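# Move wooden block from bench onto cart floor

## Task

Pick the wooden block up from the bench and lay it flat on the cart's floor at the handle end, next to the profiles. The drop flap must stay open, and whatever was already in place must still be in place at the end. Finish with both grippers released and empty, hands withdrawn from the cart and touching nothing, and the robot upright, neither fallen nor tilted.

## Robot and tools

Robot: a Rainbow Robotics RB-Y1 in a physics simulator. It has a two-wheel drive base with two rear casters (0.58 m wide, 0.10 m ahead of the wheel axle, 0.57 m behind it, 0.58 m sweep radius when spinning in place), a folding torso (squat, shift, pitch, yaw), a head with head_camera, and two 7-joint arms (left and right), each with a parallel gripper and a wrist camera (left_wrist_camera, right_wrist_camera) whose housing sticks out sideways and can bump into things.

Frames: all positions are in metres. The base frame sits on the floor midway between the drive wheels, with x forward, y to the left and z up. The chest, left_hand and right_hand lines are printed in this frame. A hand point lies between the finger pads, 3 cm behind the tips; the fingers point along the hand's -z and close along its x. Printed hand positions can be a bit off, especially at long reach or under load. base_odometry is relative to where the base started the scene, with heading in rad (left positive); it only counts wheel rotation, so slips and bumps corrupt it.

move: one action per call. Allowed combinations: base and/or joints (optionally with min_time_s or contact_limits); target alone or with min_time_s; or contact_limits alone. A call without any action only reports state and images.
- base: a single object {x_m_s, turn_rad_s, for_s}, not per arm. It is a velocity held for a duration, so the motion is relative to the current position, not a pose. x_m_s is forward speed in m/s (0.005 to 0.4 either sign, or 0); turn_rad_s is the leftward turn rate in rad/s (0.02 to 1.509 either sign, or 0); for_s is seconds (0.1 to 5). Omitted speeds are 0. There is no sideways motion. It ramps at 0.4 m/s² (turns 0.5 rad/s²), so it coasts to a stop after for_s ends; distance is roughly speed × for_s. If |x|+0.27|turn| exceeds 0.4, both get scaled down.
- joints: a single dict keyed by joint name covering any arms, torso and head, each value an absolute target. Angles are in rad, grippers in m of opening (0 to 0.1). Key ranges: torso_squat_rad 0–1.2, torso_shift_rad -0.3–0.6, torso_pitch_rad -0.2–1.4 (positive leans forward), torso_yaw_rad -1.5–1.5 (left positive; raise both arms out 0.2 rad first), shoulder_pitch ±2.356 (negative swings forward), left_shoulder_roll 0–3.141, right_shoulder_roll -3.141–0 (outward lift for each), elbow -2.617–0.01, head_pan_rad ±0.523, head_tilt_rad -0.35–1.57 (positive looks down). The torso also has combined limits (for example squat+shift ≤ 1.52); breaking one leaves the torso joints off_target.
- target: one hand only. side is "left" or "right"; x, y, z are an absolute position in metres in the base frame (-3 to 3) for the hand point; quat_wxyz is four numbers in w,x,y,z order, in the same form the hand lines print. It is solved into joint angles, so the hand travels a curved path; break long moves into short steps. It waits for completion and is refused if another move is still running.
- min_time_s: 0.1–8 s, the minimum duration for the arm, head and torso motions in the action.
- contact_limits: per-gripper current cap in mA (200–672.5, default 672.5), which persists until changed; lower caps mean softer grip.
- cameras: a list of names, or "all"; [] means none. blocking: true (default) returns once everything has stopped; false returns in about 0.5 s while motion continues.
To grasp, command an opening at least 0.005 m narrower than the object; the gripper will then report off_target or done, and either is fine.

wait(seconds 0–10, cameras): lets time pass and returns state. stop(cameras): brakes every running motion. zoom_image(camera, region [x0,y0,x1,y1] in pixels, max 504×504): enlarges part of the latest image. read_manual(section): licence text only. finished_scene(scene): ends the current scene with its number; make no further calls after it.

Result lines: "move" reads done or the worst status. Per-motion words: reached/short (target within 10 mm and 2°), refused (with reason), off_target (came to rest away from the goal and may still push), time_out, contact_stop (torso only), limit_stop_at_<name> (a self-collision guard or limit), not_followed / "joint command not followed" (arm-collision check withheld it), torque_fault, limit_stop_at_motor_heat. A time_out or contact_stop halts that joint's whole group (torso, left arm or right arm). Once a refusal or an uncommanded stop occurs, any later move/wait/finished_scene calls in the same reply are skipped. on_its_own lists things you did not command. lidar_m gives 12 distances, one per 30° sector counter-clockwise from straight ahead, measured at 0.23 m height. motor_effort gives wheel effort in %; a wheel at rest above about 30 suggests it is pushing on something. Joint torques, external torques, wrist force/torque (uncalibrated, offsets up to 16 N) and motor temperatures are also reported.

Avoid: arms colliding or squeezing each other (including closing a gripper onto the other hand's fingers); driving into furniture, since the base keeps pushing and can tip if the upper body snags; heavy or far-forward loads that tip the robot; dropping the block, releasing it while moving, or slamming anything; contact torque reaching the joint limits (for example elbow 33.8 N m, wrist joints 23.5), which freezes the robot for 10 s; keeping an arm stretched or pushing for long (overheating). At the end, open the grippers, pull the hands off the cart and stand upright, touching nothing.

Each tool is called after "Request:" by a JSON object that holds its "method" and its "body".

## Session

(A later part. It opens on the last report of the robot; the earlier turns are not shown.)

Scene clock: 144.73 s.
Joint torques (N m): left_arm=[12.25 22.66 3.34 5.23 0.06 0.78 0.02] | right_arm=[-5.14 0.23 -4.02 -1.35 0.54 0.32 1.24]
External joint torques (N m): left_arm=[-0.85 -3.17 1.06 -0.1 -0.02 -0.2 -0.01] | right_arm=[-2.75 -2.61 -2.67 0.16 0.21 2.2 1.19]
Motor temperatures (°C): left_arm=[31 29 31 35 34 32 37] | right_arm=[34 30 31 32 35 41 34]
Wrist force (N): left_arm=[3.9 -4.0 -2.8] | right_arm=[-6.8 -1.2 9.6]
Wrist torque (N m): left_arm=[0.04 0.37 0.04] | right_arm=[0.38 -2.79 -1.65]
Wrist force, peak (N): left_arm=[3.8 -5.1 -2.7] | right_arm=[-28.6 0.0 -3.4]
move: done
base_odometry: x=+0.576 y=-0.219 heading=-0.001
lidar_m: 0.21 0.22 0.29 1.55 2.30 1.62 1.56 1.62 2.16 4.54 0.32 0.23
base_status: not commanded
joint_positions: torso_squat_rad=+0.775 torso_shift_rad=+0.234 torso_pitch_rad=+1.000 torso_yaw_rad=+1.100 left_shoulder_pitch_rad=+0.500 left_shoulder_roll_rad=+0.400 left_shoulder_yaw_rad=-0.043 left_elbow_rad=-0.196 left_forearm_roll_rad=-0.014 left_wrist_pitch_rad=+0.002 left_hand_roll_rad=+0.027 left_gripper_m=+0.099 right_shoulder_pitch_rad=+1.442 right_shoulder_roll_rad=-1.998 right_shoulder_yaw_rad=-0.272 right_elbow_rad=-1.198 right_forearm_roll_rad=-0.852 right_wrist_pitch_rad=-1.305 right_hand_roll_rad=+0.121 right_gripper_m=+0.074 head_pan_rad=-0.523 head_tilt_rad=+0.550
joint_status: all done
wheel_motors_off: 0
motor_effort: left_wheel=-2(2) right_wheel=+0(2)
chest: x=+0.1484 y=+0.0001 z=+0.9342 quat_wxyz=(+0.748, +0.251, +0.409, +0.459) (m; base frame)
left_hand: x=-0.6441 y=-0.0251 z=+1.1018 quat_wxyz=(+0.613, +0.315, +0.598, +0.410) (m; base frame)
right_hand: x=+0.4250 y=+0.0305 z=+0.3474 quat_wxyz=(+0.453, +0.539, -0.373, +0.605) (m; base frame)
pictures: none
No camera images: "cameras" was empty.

Contact at far edge. Open gently.

Request:
{"method": "move", "body": {"joints": {"right_gripper_m":0.08}, "cameras": []}}

Request:
{"method": "move", "body": {"joints": {"right_gripper_m":0.1}, "cameras": ["head_camera"]}}

Request:
{"method": "zoom_image", "body": {"camera": "head_camera", "region": [560, 0, 896, 500]}}

Scene clock: 145.93 s.
Joint torques (N m): left_arm=[12.27 22.71 3.32 5.17 0.07 0.67 -0.09] | right_arm=[-5.32 0.85 -4.08 -2.71 0.65 -3.74 0.45]
External joint torques (N m): left_arm=[-0.82 -3.12 1.04 -0.16 -0.01 -0.31 -0.13] | right_arm=[-2.94 -1.99 -2.72 -1.2 0.33 -1.85 0.4]
Motor temperatures (°C): left_arm=[31 29 31 35 34 32 37] | right_arm=[34 30 31 32 35 40 34]
Wrist force (N): left_arm=[4.2 -4.5 -2.0] | right_arm=[-17.1 -0.1 -0.7]
Wrist torque (N m): left_arm=[0.14 0.37 0.05] | right_arm=[-0.51 -0.67 -0.30]
Wrist force, peak (N): left_arm=[4.3 -4.9 -2.2] | right_arm=[-17.4 -0.4 -0.2]
move: done
base_odometry: x=+0.576 y=-0.219 heading=-0.001
lidar_m: 0.20 0.22 0.30 1.54 2.31 1.62 1.56 1.62 2.16 4.53 0.32 0.23
base_status: not commanded
joint_positions: torso_squat_rad=+0.775 torso_shift_rad=+0.234 torso_pitch_rad=+1.000 torso_yaw_rad=+1.100 left_shoulder_pitch_rad=+0.500 left_shoulder_roll_rad=+0.400 left_shoulder_yaw_rad=-0.043 left_elbow_rad=-0.196 left_forearm_roll_rad=-0.014 left_wrist_pitch_rad=+0.002 left_hand_roll_rad=+0.027 left_gripper_m=+0.099 right_shoulder_pitch_rad=+1.442 right_shoulder_roll_rad=-1.998 right_shoulder_yaw_rad=-0.272 right_elbow_rad=-1.197 right_forearm_roll_rad=-0.852 right_wrist_pitch_rad=-1.304 right_hand_roll_rad=+0.121 right_gripper_m=+0.080 head_pan_rad=-0.523 head_tilt_rad=+0.550
joint_status: all done
wheel_motors_off: 0
motor_effort: left_wheel=-2(2) right_wheel=+0(2)
chest: x=+0.1485 y=+0.0001 z=+0.9341 quat_wxyz=(+0.748, +0.251, +0.409, +0.459) (m; base frame)
left_hand: x=-0.6440 y=-0.0251 z=+1.1019 quat_wxyz=(+0.613, +0.315, +0.598, +0.410) (m; base frame)
right_hand: x=+0.4251 y=+0.0305 z=+0.3470 quat_wxyz=(+0.453, +0.538, -0.372, +0.605) (m; base frame)
pictures: none
No camera images: "cameras" was empty.

Scene clock: 146.60 s.
Joint torques (N m): left_arm=[12.16 22.75 3.12 5.25 0 0.75 0] | right_arm=[-5.1 0.9 -3.45 -3.22 0.96 -3.62 0.54]
External joint torques (N m): left_arm=[-0.94 -3.08 0.84 -0.08 -0.08 -0.23 -0.04] | right_arm=[-2.71 -1.94 -2.1 -1.72 0.63 -1.73 0.49]
Motor temperatures (°C): left_arm=[31 29 31 35 34 32 37] | right_arm=[34 30 31 32 35 40 34]
Wrist force (N): left_arm=[3.3 -5.1 -2.5] | right_arm=[-15.1 -0.4 3.1]
Wrist torque (N m): left_arm=[0.17 0.31 0.05] | right_arm=[-0.57 -0.68 -0.30]
Wrist force, peak (N): left_arm=[4.6 -4.9 -2.6] | right_arm=[-16.2 -0.9 2.7]
move: done
base_odometry: x=+0.576 y=-0.219 heading=-0.001
lidar_m: 0.21 0.21 0.30 1.55 2.30 1.63 1.56 1.62 2.16 4.54 0.33 0.23
base_status: not commanded
joint_positions: torso_squat_rad=+0.775 torso_shift_rad=+0.234 torso_pitch_rad=+1.000 torso_yaw_rad=+1.100 left_shoulder_pitch_rad=+0.500 left_shoulder_roll_rad=+0.400 left_shoulder_yaw_rad=-0.043 left_elbow_rad=-0.196 left_forearm_roll_rad=-0.014 left_wrist_pitch_rad=+0.002 left_hand_roll_rad=+0.027 left_gripper_m=+0.099 right_shoulder_pitch_rad=+1.442 right_shoulder_roll_rad=-1.998 right_shoulder_yaw_rad=-0.272 right_elbow_rad=-1.197 right_forearm_roll_rad=-0.852 right_wrist_pitch_rad=-1.304 right_hand_roll_rad=+0.121 right_gripper_m=+0.099 head_pan_rad=-0.523 head_tilt_rad=+0.550
joint_status: all done
wheel_motors_off: 0
motor_effort: left_wheel=-1(2) right_wheel=-1(2)
chest: x=+0.1485 y=+0.0001 z=+0.9341 quat_wxyz=(+0.748, +0.251, +0.409, +0.459) (m; base frame)
left_hand: x=-0.6440 y=-0.0251 z=+1.1019 quat_wxyz=(+0.613, +0.315, +0.598, +0.410) (m; base frame)
right_hand: x=+0.4251 y=+0.0305 z=+0.3470 quat_wxyz=(+0.453, +0.538, -0.372, +0.605) (m; base frame)
pictures: head_camera
camera_calibration:
head_camera: T_world_to_cam=[[0.269533, -0.835907, -0.478133, 0.422923], [-0.962981, -0.236266, -0.129794, 0.50071], [-0.00447132, 0.495417, -0.868644, 0.834759], [0, 0, 0, 1]] pos_world=[0.371915, 0.0582713, 0.99231]

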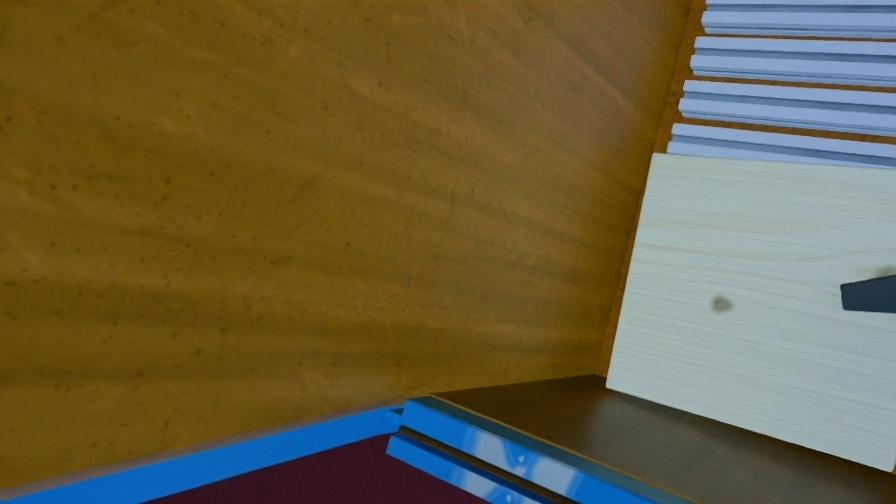

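Scaled by 1.008 from the camera's 896x504 image, which has a finer 1280x720 frame.

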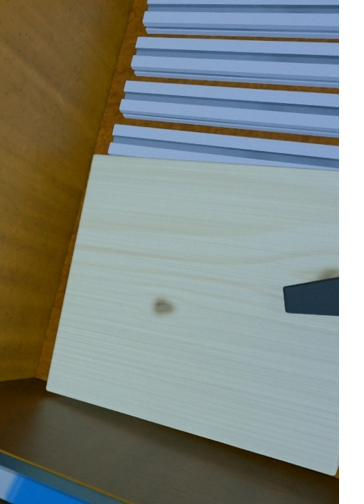

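Request:
{"method": "move", "body": {"base": {"turn_rad_s":-0.08,"for_s":2.2}, "cameras": ["head_camera","right_wrist_camera"]}}

Scene clock: 152.57 s.
Joint torques (N m): left_arm=[12.04 22.76 3.48 5.29 0 0.7 0.02] | right_arm=[-4.2 3.33 -3.54 -2.96 0.56 -4.06 0.3]
External joint torques (N m): left_arm=[-1.06 -3.07 1.2 -0.04 -0.09 -0.28 -0.01] | right_arm=[-1.8 0.5 -2.18 -1.45 0.24 -2.17 0.25]
Motor temperatures (°C): left_arm=[31 29 31 35 34 32 37] | right_arm=[34 30 31 31 35 40 34]
Wrist force (N): left_arm=[3.8 -4.4 -2.1] | right_arm=[-16.8 0.5 -1.4]
Wrist torque (N m): left_arm=[0.11 0.35 0.05] | right_arm=[-0.18 -0.52 -0.07]
Wrist force, peak (N): left_arm=[4.6 -5.3 -2.3] | right_arm=[-17.5 0.3 -5.7]
move: done
base_odometry: x=+0.577 y=-0.219 heading=-0.176
lidar_m: 0.22 0.20 0.26 0.87 2.89 1.76 1.56 1.58 1.89 3.46 0.40 0.25
base_status: done (sent for 2.2 of 2.2 s)
joint_positions: torso_squat_rad=+0.775 torso_shift_rad=+0.234 torso_pitch_rad=+1.000 torso_yaw_rad=+1.100 left_shoulder_pitch_rad=+0.500 left_shoulder_roll_rad=+0.400 left_shoulder_yaw_rad=-0.043 left_elbow_rad=-0.196 left_forearm_roll_rad=-0.014 left_wrist_pitch_rad=+0.002 left_hand_roll_rad=+0.027 left_gripper_m=+0.099 right_shoulder_pitch_rad=+1.441 right_shoulder_roll_rad=-1.998 right_shoulder_yaw_rad=-0.272 right_elbow_rad=-1.197 right_forearm_roll_rad=-0.852 right_wrist_pitch_rad=-1.304 right_hand_roll_rad=+0.121 right_gripper_m=+0.099 head_pan_rad=-0.523 head_tilt_rad=+0.550
joint_status: not commanded
wheel_motors_off: 0
motor_effort: left_wheel=+4(21) right_wheel=-16(30)
chest: x=+0.1485 y=+0.0001 z=+0.9341 quat_wxyz=(+0.748, +0.251, +0.409, +0.459) (m; base frame)
left_hand: x=-0.6440 y=-0.0251 z=+1.1020 quat_wxyz=(+0.613, +0.315, +0.598, +0.410) (m; base frame)
right_hand: x=+0.4250 y=+0.0309 z=+0.3470 quat_wxyz=(+0.453, +0.538, -0.372, +0.605) (m; base frame)
pictures: head_camera, right_wrist_camera
camera_calibration:
head_camera: T_world_to_cam=[[0.269487, -0.835906, -0.478162, 0.422942], [-0.962993, -0.236274, -0.129686, 0.500705], [-0.00457186, 0.495416, -0.868644, 0.834797], [0, 0, 0, 1]] pos_world=[0.372015, 0.0582713, 0.992311]
right_wrist_camera: T_world_to_cam=[[0.0297088, -0.113084, -0.993141, 0.334326], [-0.657512, -0.750566, 0.0657943, 0.306849], [-0.752858, 0.651047, -0.0966524, 0.40559], [0, 0, 0, 1]] pos_world=[0.497176, 0.00405919, 0.351046]

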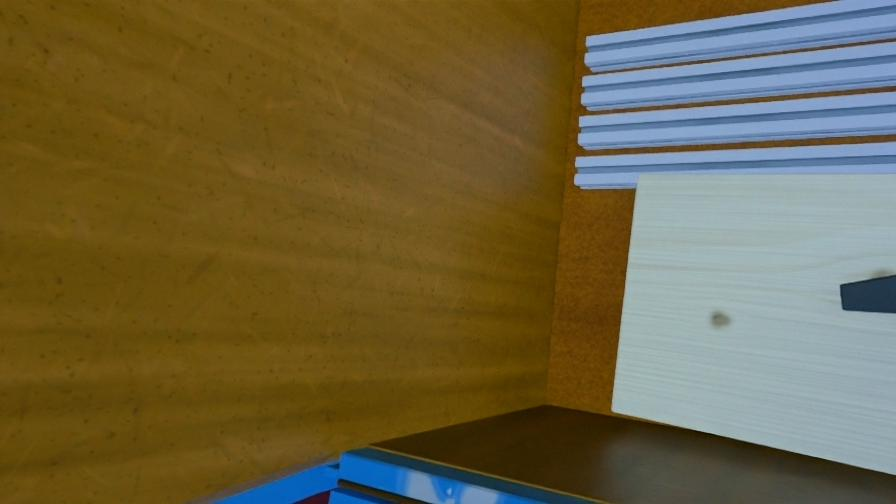

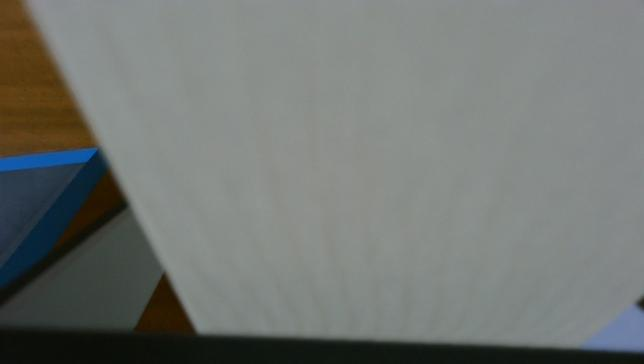

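Request:
{"method": "move", "body": {"target": {"side":"right","x":0.425,"y":0.029,"z":0.351,"quat_wxyz":[0.4895,0.4856,-0.3283,0.6449]}, "min_time_s": 1.2, "cameras": ["right_wrist_camera"]}}

Request:
{"method": "move", "body": {"target": {"side":"right","x":0.438,"y":-0.012,"z":0.351,"quat_wxyz":[0.4895,0.4856,-0.3283,0.6449]}, "min_time_s": 1.2, "cameras": ["right_wrist_camera","head_camera"]}}

Scene clock: 161.43 s.
Joint torques (N m): left_arm=[12.14 22.62 3.18 5.28 -0.01 0.7 0.02] | right_arm=[-2.46 6.9 -5.55 -6.02 -0.22 -3.83 0.05]
External joint torques (N m): left_arm=[-0.96 -3.21 0.9 -0.05 -0.09 -0.29 -0.02] | right_arm=[-2.41 2.75 -2.33 -2.6 -0.19 -2 0]
Motor temperatures (°C): left_arm=[31 29 31 35 34 32 37] | right_arm=[34 30 31 31 35 39 34]
Wrist force (N): left_arm=[4.1 -4.4 -2.9] | right_arm=[-15.9 0.6 -6.8]
Wrist torque (N m): left_arm=[0.11 0.36 0.05] | right_arm=[-0.21 -0.58 -0.06]
Wrist force, peak (N): left_arm=[4.1 -5.0 -3.0] | right_arm=[-18.5 -6.5 -3.1]
move: done
base_odometry: x=+0.577 y=-0.219 heading=-0.176
lidar_m: 0.21 0.21 0.26 0.85 2.89 1.76 1.57 1.57 1.89 3.46 0.39 0.24
base_status: not commanded
joint_positions: torso_squat_rad=+0.775 torso_shift_rad=+0.234 torso_pitch_rad=+1.000 torso_yaw_rad=+1.100 left_shoulder_pitch_rad=+0.500 left_shoulder_roll_rad=+0.400 left_shoulder_yaw_rad=-0.043 left_elbow_rad=-0.196 left_forearm_roll_rad=-0.014 left_wrist_pitch_rad=+0.002 left_hand_roll_rad=+0.027 left_gripper_m=+0.099 right_shoulder_pitch_rad=+1.431 right_shoulder_roll_rad=-1.658 right_shoulder_yaw_rad=-0.701 right_elbow_rad=-1.484 right_forearm_roll_rad=-0.331 right_wrist_pitch_rad=-0.833 right_hand_roll_rad=-0.150 right_gripper_m=+0.099 head_pan_rad=-0.523 head_tilt_rad=+0.550
joint_status: all done
wheel_motors_off: 0
motor_effort: left_wheel=+5(6) right_wheel=-16(19)
chest: x=+0.1485 y=+0.0001 z=+0.9341 quat_wxyz=(+0.748, +0.251, +0.409, +0.459) (m; base frame)
left_hand: x=-0.6440 y=-0.0251 z=+1.1020 quat_wxyz=(+0.613, +0.315, +0.598, +0.410) (m; base frame)
right_hand: x=+0.4251 y=+0.0286 z=+0.3506 quat_wxyz=(+0.489, +0.486, -0.330, +0.645) (m; base frame)
right_hand_status: reached (checked arc, planned for 1.2 s): 1 mm and 0.1 deg off.
pictures: right_wrist_camera
camera_calibration:
right_wrist_camera: T_world_to_cam=[[0.068399, -0.277827, -0.958193, 0.313643], [-0.663252, -0.730126, 0.164354, 0.272275], [-0.745264, 0.624282, -0.234209, 0.453281], [0, 0, 0, 1]] pos_world=[0.496948, 0.00295825, 0.361944]

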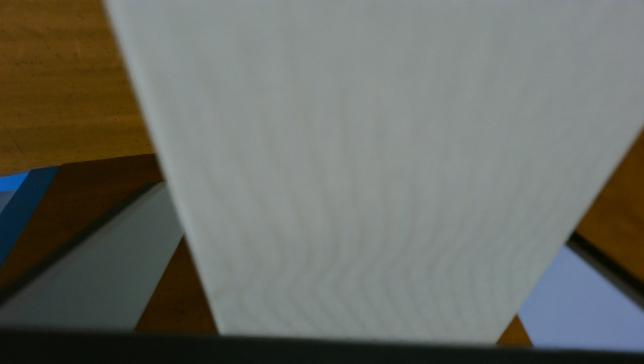

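Scene clock: 162.97 s.
Joint torques (N m): left_arm=[11.92 22.6 3.07 5.31 0.03 0.71 -0.04] | right_arm=[2.23 8.82 -4.86 -1.96 0.09 -2.03 -0.31]
External joint torques (N m): left_arm=[-1.18 -3.22 0.79 -0.02 -0.05 -0.28 -0.08] | right_arm=[1.12 3.17 -1.94 0.47 0.23 -0.21 -0.36]
Motor temperatures (°C): left_arm=[31 29 31 35 34 32 37] | right_arm=[34 30 31 31 35 39 34]
Wrist force (N): left_arm=[3.7 -4.0 -2.9] | right_arm=[-6.4 1.1 -0.7]
Wrist torque (N m): left_arm=[0.07 0.30 0.04] | right_arm=[-0.20 -0.32 -0.13]
Wrist force, peak (N): left_arm=[4.0 -5.0 -2.6] | right_arm=[-16.6 0.8 -7.6]
move: done
base_odometry: x=+0.577 y=-0.219 heading=-0.176
lidar_m: 0.21 0.21 0.26 0.87 2.90 1.76 1.57 1.58 1.88 3.47 0.42 0.25
base_status: not commanded
joint_positions: torso_squat_rad=+0.775 torso_shift_rad=+0.234 torso_pitch_rad=+1.000 torso_yaw_rad=+1.100 left_shoulder_pitch_rad=+0.500 left_shoulder_roll_rad=+0.400 left_shoulder_yaw_rad=-0.043 left_elbow_rad=-0.196 left_forearm_roll_rad=-0.014 left_wrist_pitch_rad=+0.002 left_hand_roll_rad=+0.027 left_gripper_m=+0.099 right_shoulder_pitch_rad=+1.468 right_shoulder_roll_rad=-1.605 right_shoulder_yaw_rad=-0.729 right_elbow_rad=-1.394 right_forearm_roll_rad=-0.275 right_wrist_pitch_rad=-0.962 right_hand_roll_rad=-0.188 right_gripper_m=+0.099 head_pan_rad=-0.523 head_tilt_rad=+0.550
joint_status: all done
wheel_motors_off: 0
motor_effort: left_wheel=+5(6) right_wheel=-17(20)
chest: x=+0.1484 y=+0.0001 z=+0.9341 quat_wxyz=(+0.748, +0.251, +0.409, +0.459) (m; base frame)
left_hand: x=-0.6440 y=-0.0251 z=+1.1019 quat_wxyz=(+0.613, +0.315, +0.598, +0.410) (m; base frame)
right_hand: x=+0.4379 y=-0.0118 z=+0.3511 quat_wxyz=(+0.490, +0.486, -0.328, +0.645) (m; base frame)
right_hand_status: reached (checked arc, planned for 1.2 s): 0 mm and 0.0 deg off.
pictures: head_camera, right_wrist_camera
camera_calibration:
head_camera: T_world_to_cam=[[0.269533, -0.835907, -0.478133, 0.422923], [-0.962981, -0.236266, -0.129794, 0.50071], [-0.00447132, 0.495417, -0.868644, 0.834759], [0, 0, 0, 1]] pos_world=[0.371915, 0.0582713, 0.99231]
right_wrist_camera: T_world_to_cam=[[0.068096, -0.280041, -0.95757, 0.301887], [-0.662614, -0.730234, 0.166436, 0.250165], [-0.745859, 0.623166, -0.235285, 0.488749], [0, 0, 0, 1]] pos_world=[0.509743, -0.0373524, 0.362436]

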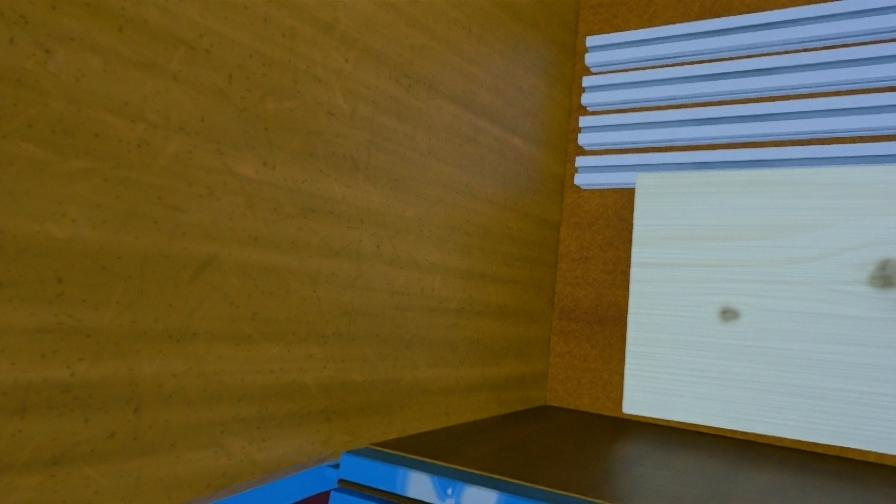

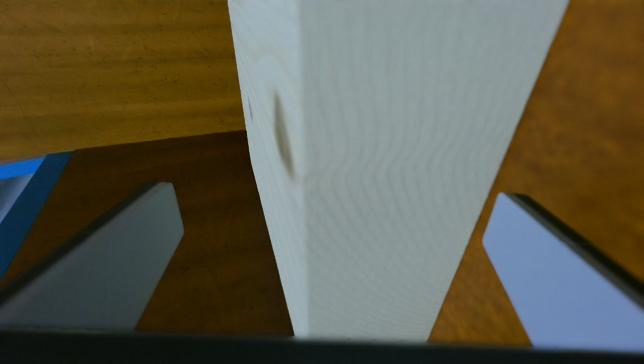

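Request:
{"method": "move", "body": {"target": {"side":"right","x":0.45,"y":-0.05,"z":0.353,"quat_wxyz":[0.4895,0.4856,-0.3283,0.6449]}, "min_time_s": 1.0, "cameras": ["right_wrist_camera"]}}

Request:
{"method": "move", "body": {"joints": {"torso_squat_rad":0.3,"torso_shift_rad":0.2}, "min_time_s": 2.5, "cameras": ["head_camera"]}}

Request:
{"method": "zoom_image", "body": {"camera": "head_camera", "region": [500, 50, 896, 450]}}

Scene clock: 165.97 s.
Joint torques (N m): left_arm=[12.11 22.89 3.25 5.29 0.05 0.77 0.07] | right_arm=[3.48 9.49 -4.31 -0.88 -0.17 -2 -0.17]
External joint torques (N m): left_arm=[-0.99 -2.94 0.97 -0.04 -0.03 -0.22 0.03] | right_arm=[1.39 2.7 -1.69 0.5 0.04 -0.18 -0.21]
Motor temperatures (°C): left_arm=[31 29 31 35 34 32 37] | right_arm=[34 30 31 31 35 39 34]
Wrist force (N): left_arm=[4.8 -4.0 -2.9] | right_arm=[-6.1 1.3 -0.6]
Wrist torque (N m): left_arm=[0.08 0.47 0.03] | right_arm=[-0.25 -0.31 -0.13]
Wrist force, peak (N): left_arm=[4.3 -5.3 -2.6] | right_arm=[-6.7 1.6 -1.2]
move: done
base_odometry: x=+0.577 y=-0.219 heading=-0.176
lidar_m: 0.21 0.21 0.25 0.85 2.90 1.75 1.57 1.58 1.90 3.45 0.42 0.24
base_status: not commanded
joint_positions: torso_squat_rad=+0.775 torso_shift_rad=+0.234 torso_pitch_rad=+1.000 torso_yaw_rad=+1.100 left_shoulder_pitch_rad=+0.500 left_shoulder_roll_rad=+0.400 left_shoulder_yaw_rad=-0.043 left_elbow_rad=-0.196 left_forearm_roll_rad=-0.014 left_wrist_pitch_rad=+0.002 left_hand_roll_rad=+0.027 left_gripper_m=+0.099 right_shoulder_pitch_rad=+1.486 right_shoulder_roll_rad=-1.572 right_shoulder_yaw_rad=-0.730 right_elbow_rad=-1.288 right_forearm_roll_rad=-0.249 right_wrist_pitch_rad=-1.094 right_hand_roll_rad=-0.205 right_gripper_m=+0.099 head_pan_rad=-0.523 head_tilt_rad=+0.550
joint_status: all done
wheel_motors_off: 0
motor_effort: left_wheel=+5(6) right_wheel=-17(18)
chest: x=+0.1484 y=+0.0001 z=+0.9341 quat_wxyz=(+0.748, +0.251, +0.409, +0.459) (m; base frame)
left_hand: x=-0.6440 y=-0.0251 z=+1.1019 quat_wxyz=(+0.613, +0.315, +0.598, +0.410) (m; base frame)
right_hand: x=+0.4499 y=-0.0498 z=+0.3531 quat_wxyz=(+0.490, +0.486, -0.328, +0.645) (m; base frame)
right_hand_status: reached (checked arc, planned for 1.0 s): 0 mm and 0.0 deg off.
pictures: right_wrist_camera
camera_calibration:
right_wrist_camera: T_world_to_cam=[[0.0681533, -0.28046, -0.957443, 0.292131], [-0.662512, -0.730255, 0.166752, 0.229945], [-0.745945, 0.622952, -0.235578, 0.522037], [0, 0, 0, 1]] pos_world=[0.521842, -0.0753544, 0.364335]

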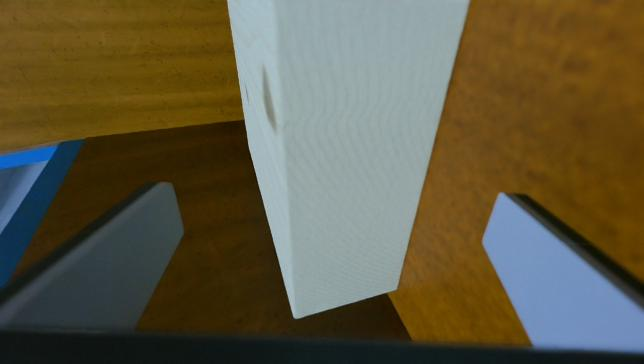

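Scene clock: 168.77 s.
Joint torques (N m): left_arm=[12.05 22.61 3.41 5.35 0.04 0.73 0.05] | right_arm=[3.17 9.68 -4.3 -1.03 -0.18 -2 -0.05]
External joint torques (N m): left_arm=[-1.05 -3.22 1.12 0.02 -0.04 -0.26 0.01] | right_arm=[1.08 2.88 -1.68 0.35 0.03 -0.18 -0.1]
Motor temperatures (°C): left_arm=[31 29 31 35 34 32 37] | right_arm=[34 30 31 31 35 39 34]
Wrist force (N): left_arm=[3.4 -4.0 -1.9] | right_arm=[-6.3 1.0 -1.0]
Wrist torque (N m): left_arm=[0.06 0.31 0.06] | right_arm=[-0.17 -0.33 -0.11]
Wrist force, peak (N): left_arm=[4.4 -4.8 -3.1] | right_arm=[-6.8 0.8 -1.1]
move: done
base_odometry: x=+0.577 y=-0.219 heading=-0.176
lidar_m: 0.21 0.20 0.27 0.87 2.89 1.75 1.57 1.57 1.86 3.46 0.40 0.25
base_status: not commanded
joint_positions: torso_squat_rad=+0.300 torso_shift_rad=+0.200 torso_pitch_rad=+1.000 torso_yaw_rad=+1.100 left_shoulder_pitch_rad=+0.500 left_shoulder_roll_rad=+0.400 left_shoulder_yaw_rad=-0.043 left_elbow_rad=-0.196 left_forearm_roll_rad=-0.014 left_wrist_pitch_rad=+0.002 left_hand_roll_rad=+0.027 left_gripper_m=+0.099 right_shoulder_pitch_rad=+1.486 right_shoulder_roll_rad=-1.572 right_shoulder_yaw_rad=-0.730 right_elbow_rad=-1.288 right_forearm_roll_rad=-0.249 right_wrist_pitch_rad=-1.094 right_hand_roll_rad=-0.205 right_gripper_m=+0.099 head_pan_rad=-0.523 head_tilt_rad=+0.550
joint_status: all done
wheel_motors_off: 0
motor_effort: left_wheel=+7(7) right_wheel=-19(19)
chest: x=+0.1653 y=+0.0001 z=+1.1030 quat_wxyz=(+0.748, +0.251, +0.409, +0.459) (m; base frame)
left_hand: x=-0.6272 y=-0.0251 z=+1.2708 quat_wxyz=(+0.613, +0.315, +0.598, +0.410) (m; base frame)
right_hand: x=+0.4669 y=-0.0498 z=+0.5220 quat_wxyz=(+0.490, +0.486, -0.328, +0.645) (m; base frame)
pictures: head_camera
camera_calibration:
head_camera: T_world_to_cam=[[0.269606, -0.835902, -0.478101, 0.499106], [-0.962961, -0.236281, -0.129914, 0.539052], [-0.00437047, 0.495418, -0.868644, 0.981595], [0, 0, 0, 1]] pos_world=[0.388815, 0.0582713, 1.16131]

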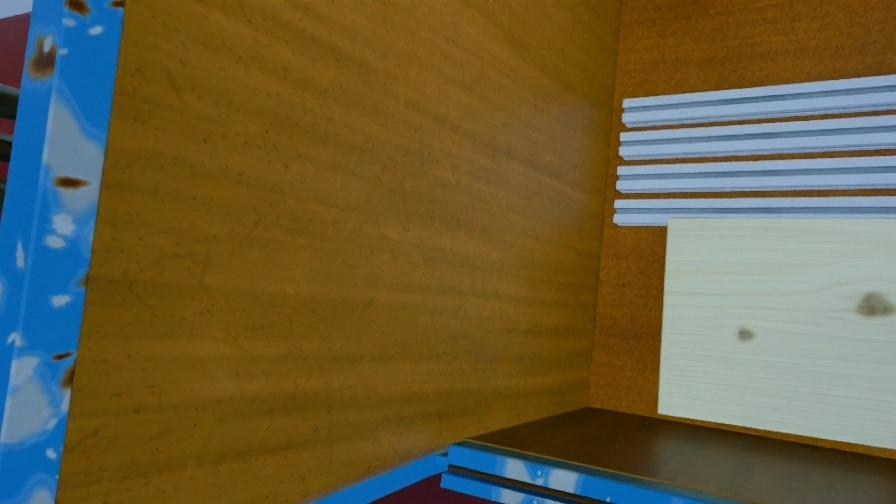

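Scaled by 1.260 from the camera's 896x504 image, which has a finer 1280x720 frame.

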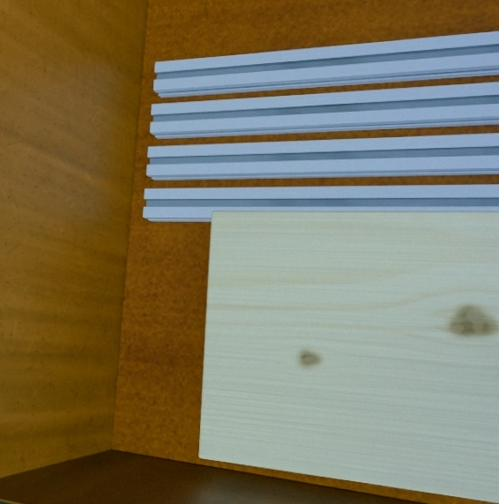

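Request:
{"method": "move", "body": {"target": {"side":"right","x":0.47,"y":-0.1,"z":0.78,"quat_wxyz":[0.4893,0.4995,-0.4252,0.5747]}, "min_time_s": 2, "cameras": []}}

Request:
{"method": "move", "body": {"base": {"x_m_s":-0.2,"for_s":2.6}, "cameras": []}}

Request:
{"method": "move", "body": {"joints": {"torso_pitch_rad":0.3,"torso_yaw_rad":0.0,"head_pan_rad":0.0,"head_tilt_rad":0.6}, "cameras": ["head_camera"]}}

Request:
{"method": "zoom_image", "body": {"camera": "head_camera", "region": [200, 150, 560, 450]}}

Scene clock: 172.97 s.
Joint torques (N m): left_arm=[11.99 22.94 3.1 5.14 0.01 0.81 0.04] | right_arm=[7.5 16.2 -5.07 -1.33 -0.5 -1.84 -0.13]
External joint torques (N m): left_arm=[-1.11 -2.88 0.82 -0.19 -0.07 -0.18 0] | right_arm=[0.89 2.92 -1.45 -0.18 -0.01 -0.02 -0.18]
Motor temperatures (°C): left_arm=[31 29 31 35 34 32 37] | right_arm=[34 30 31 31 35 38 34]
Wrist force (N): left_arm=[4.6 -3.8 -2.0] | right_arm=[-6.3 1.7 0.1]
Wrist torque (N m): left_arm=[0.04 0.40 0.02] | right_arm=[-0.26 -0.30 -0.13]
Wrist force, peak (N): left_arm=[4.6 -5.0 -2.4] | right_arm=[-7.2 0.8 -0.4]
move: done
base_odometry: x=+0.577 y=-0.219 heading=-0.176
lidar_m: 0.21 0.22 0.25 0.87 2.90 1.75 1.57 1.58 1.89 3.46 0.41 0.24
base_status: not commanded
joint_positions: torso_squat_rad=+0.300 torso_shift_rad=+0.200 torso_pitch_rad=+1.000 torso_yaw_rad=+1.100 left_shoulder_pitch_rad=+0.500 left_shoulder_roll_rad=+0.400 left_shoulder_yaw_rad=-0.043 left_elbow_rad=-0.196 left_forearm_roll_rad=-0.014 left_wrist_pitch_rad=+0.002 left_hand_roll_rad=+0.027 left_gripper_m=+0.099 right_shoulder_pitch_rad=+1.930 right_shoulder_roll_rad=-0.752 right_shoulder_yaw_rad=-1.237 right_elbow_rad=-2.056 right_forearm_roll_rad=-0.229 right_wrist_pitch_rad=-1.270 right_hand_roll_rad=-0.293 right_gripper_m=+0.099 head_pan_rad=-0.523 head_tilt_rad=+0.550
joint_status: all done
wheel_motors_off: 0
motor_effort: left_wheel=+6(7) right_wheel=-16(19)
chest: x=+0.1653 y=+0.0001 z=+1.1031 quat_wxyz=(+0.748, +0.251, +0.409, +0.459) (m; base frame)
left_hand: x=-0.6272 y=-0.0251 z=+1.2707 quat_wxyz=(+0.613, +0.315, +0.598, +0.410) (m; base frame)
right_hand: x=+0.4700 y=-0.0999 z=+0.7800 quat_wxyz=(+0.489, +0.500, -0.425, +0.575) (m; base frame)
right_hand_status: reached (checked arc, planned for 2.0 s): 0 mm and 0.0 deg off.
pictures: none
No camera images: "cameras" was empty.

Scene clock: 176.53 s.
Joint torques (N m): left_arm=[11.9 22.83 3.09 5.18 -0.02 0.84 -0.08] | right_arm=[7.19 15.74 -4.68 -1.26 -0.48 -1.84 -0.24]
External joint torques (N m): left_arm=[-1.19 -3 0.81 -0.15 -0.1 -0.14 -0.12] | right_arm=[0.58 2.45 -1.06 -0.1 0.01 -0.01 -0.29]
Motor temperatures (°C): left_arm=[31 29 31 35 34 32 37] | right_arm=[34 30 31 31 35 38 34]
Wrist force (N): left_arm=[4.3 -3.9 -2.1] | right_arm=[-6.4 1.4 0.1]
Wrist torque (N m): left_arm=[0.05 0.37 0.07] | right_arm=[-0.22 -0.32 -0.13]
Wrist force, peak (N): left_arm=[4.6 -5.0 -2.0] | right_arm=[-7.2 1.4 0.0]
move: done
base_odometry: x=+0.065 y=-0.128 heading=-0.176
lidar_m: 0.72 0.73 1.11 3.30 1.95 1.18 1.05 1.07 1.27 2.33 2.81 0.82
base_status: done (sent for 2.6 of 2.6 s)
joint_positions: torso_squat_rad=+0.300 torso_shift_rad=+0.200 torso_pitch_rad=+1.000 torso_yaw_rad=+1.100 left_shoulder_pitch_rad=+0.500 left_shoulder_roll_rad=+0.400 left_shoulder_yaw_rad=-0.043 left_elbow_rad=-0.196 left_forearm_roll_rad=-0.014 left_wrist_pitch_rad=+0.002 left_hand_roll_rad=+0.027 left_gripper_m=+0.099 right_shoulder_pitch_rad=+1.930 right_shoulder_roll_rad=-0.752 right_shoulder_yaw_rad=-1.237 right_elbow_rad=-2.056 right_forearm_roll_rad=-0.229 right_wrist_pitch_rad=-1.270 right_hand_roll_rad=-0.293 right_gripper_m=+0.099 head_pan_rad=-0.523 head_tilt_rad=+0.550
joint_status: not commanded
wheel_motors_off: 0
motor_effort: left_wheel=-2(19) right_wheel=+2(41)
chest: x=+0.1652 y=+0.0001 z=+1.1031 quat_wxyz=(+0.748, +0.251, +0.409, +0.459) (m; base frame)
left_hand: x=-0.6273 y=-0.0251 z=+1.2707 quat_wxyz=(+0.613, +0.315, +0.598, +0.410) (m; base frame)
right_hand: x=+0.4700 y=-0.0999 z=+0.7800 quat_wxyz=(+0.489, +0.500, -0.425, +0.575) (m; base frame)
pictures: none
No camera images: "cameras" was empty.

Scene clock: 179.67 s.
Joint torques (N m): left_arm=[17.23 8.47 1.66 7.07 -0.07 0.98 0.07] | right_arm=[8.31 6.9 -6.94 4.66 -1.48 -0.73 -0.21]
External joint torques (N m): left_arm=[-1.16 -1.97 0.72 0.05 -0.1 -0.09 0.03] | right_arm=[0.36 1.79 -0.19 0.36 0.11 -0.04 -0.23]
Motor temperatures (°C): left_arm=[31 29 31 35 34 32 37] | right_arm=[34 30 31 31 35 38 34]
Wrist force (N): left_arm=[4.3 -0.8 -6.8] | right_arm=[-3.7 5.3 -2.0]
Wrist torque (N m): left_arm=[-0.16 0.39 0.01] | right_arm=[-0.40 -0.14 -0.10]
Wrist force, peak (N): left_arm=[5.5 -1.1 -6.7] | right_arm=[-4.1 6.4 -1.6]
move: done
base_odometry: x=+0.065 y=-0.128 heading=-0.177
lidar_m: 0.72 0.73 1.12 3.30 1.96 1.17 1.06 1.05 1.28 2.34 2.80 0.82
base_status: not commanded
joint_positions: torso_squat_rad=+0.300 torso_shift_rad=+0.200 torso_pitch_rad=+0.300 torso_yaw_rad=+0.000 left_shoulder_pitch_rad=+0.500 left_shoulder_roll_rad=+0.400 left_shoulder_yaw_rad=-0.043 left_elbow_rad=-0.196 left_forearm_roll_rad=-0.014 left_wrist_pitch_rad=+0.002 left_hand_roll_rad=+0.027 left_gripper_m=+0.099 right_shoulder_pitch_rad=+1.930 right_shoulder_roll_rad=-0.752 right_shoulder_yaw_rad=-1.237 right_elbow_rad=-2.056 right_forearm_roll_rad=-0.229 right_wrist_pitch_rad=-1.270 right_hand_roll_rad=-0.293 right_gripper_m=+0.099 head_pan_rad=+0.000 head_tilt_rad=+0.600
joint_status: all done
wheel_motors_off: 0
motor_effort: left_wheel=-6(8) right_wheel=+7(11)
chest: x=-0.0037 y=+0.0001 z=+1.2315 quat_wxyz=(+0.989, +0.000, +0.149, +0.000) (m; base frame)
left_hand: x=-0.4421 y=+0.4959 z=+0.7638 quat_wxyz=(+0.936, +0.187, +0.298, -0.024) (m; base frame)
right_hand: x=+0.1244 y=-0.4343 z=+1.2777 quat_wxyz=(+0.665, -0.100, -0.510, +0.537) (m; base frame)
pictures: head_camera
camera_calibration:
head_camera: T_world_to_cam=[[-0.00766439, -0.999503, -0.030567, 0.0429944], [-0.746435, 0.0260594, -0.664948, 1.05028], [0.665415, 0.0177198, -0.746264, 0.951135], [0, 0, 0, 1]] pos_world=[0.151396, -0.00125058, 1.40949]

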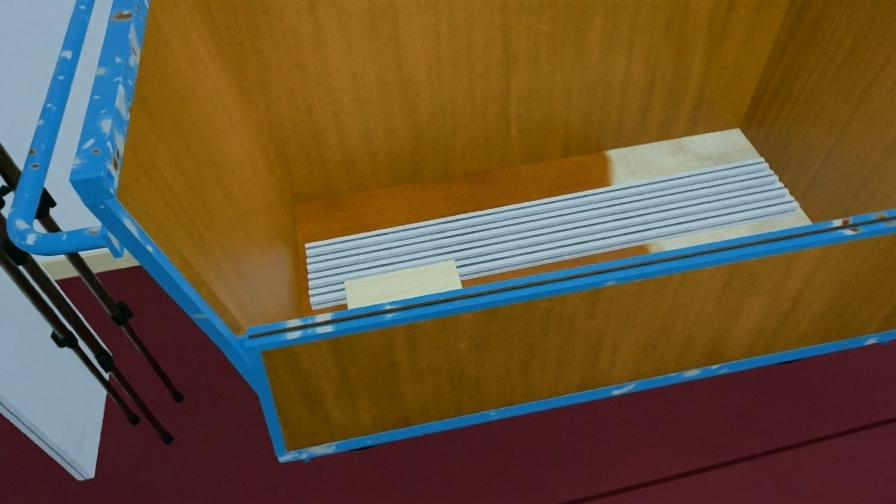

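Scaled by 1.400 from the camera's 896x504 image, which has a finer 1280x720 frame.

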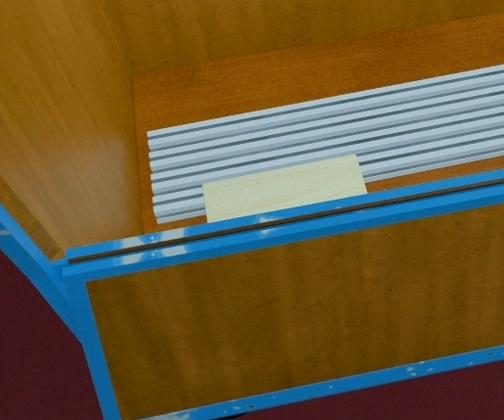

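Request:
{"method": "finished_scene", "body": {"scene": 2}}

The scene is finished: the task was done.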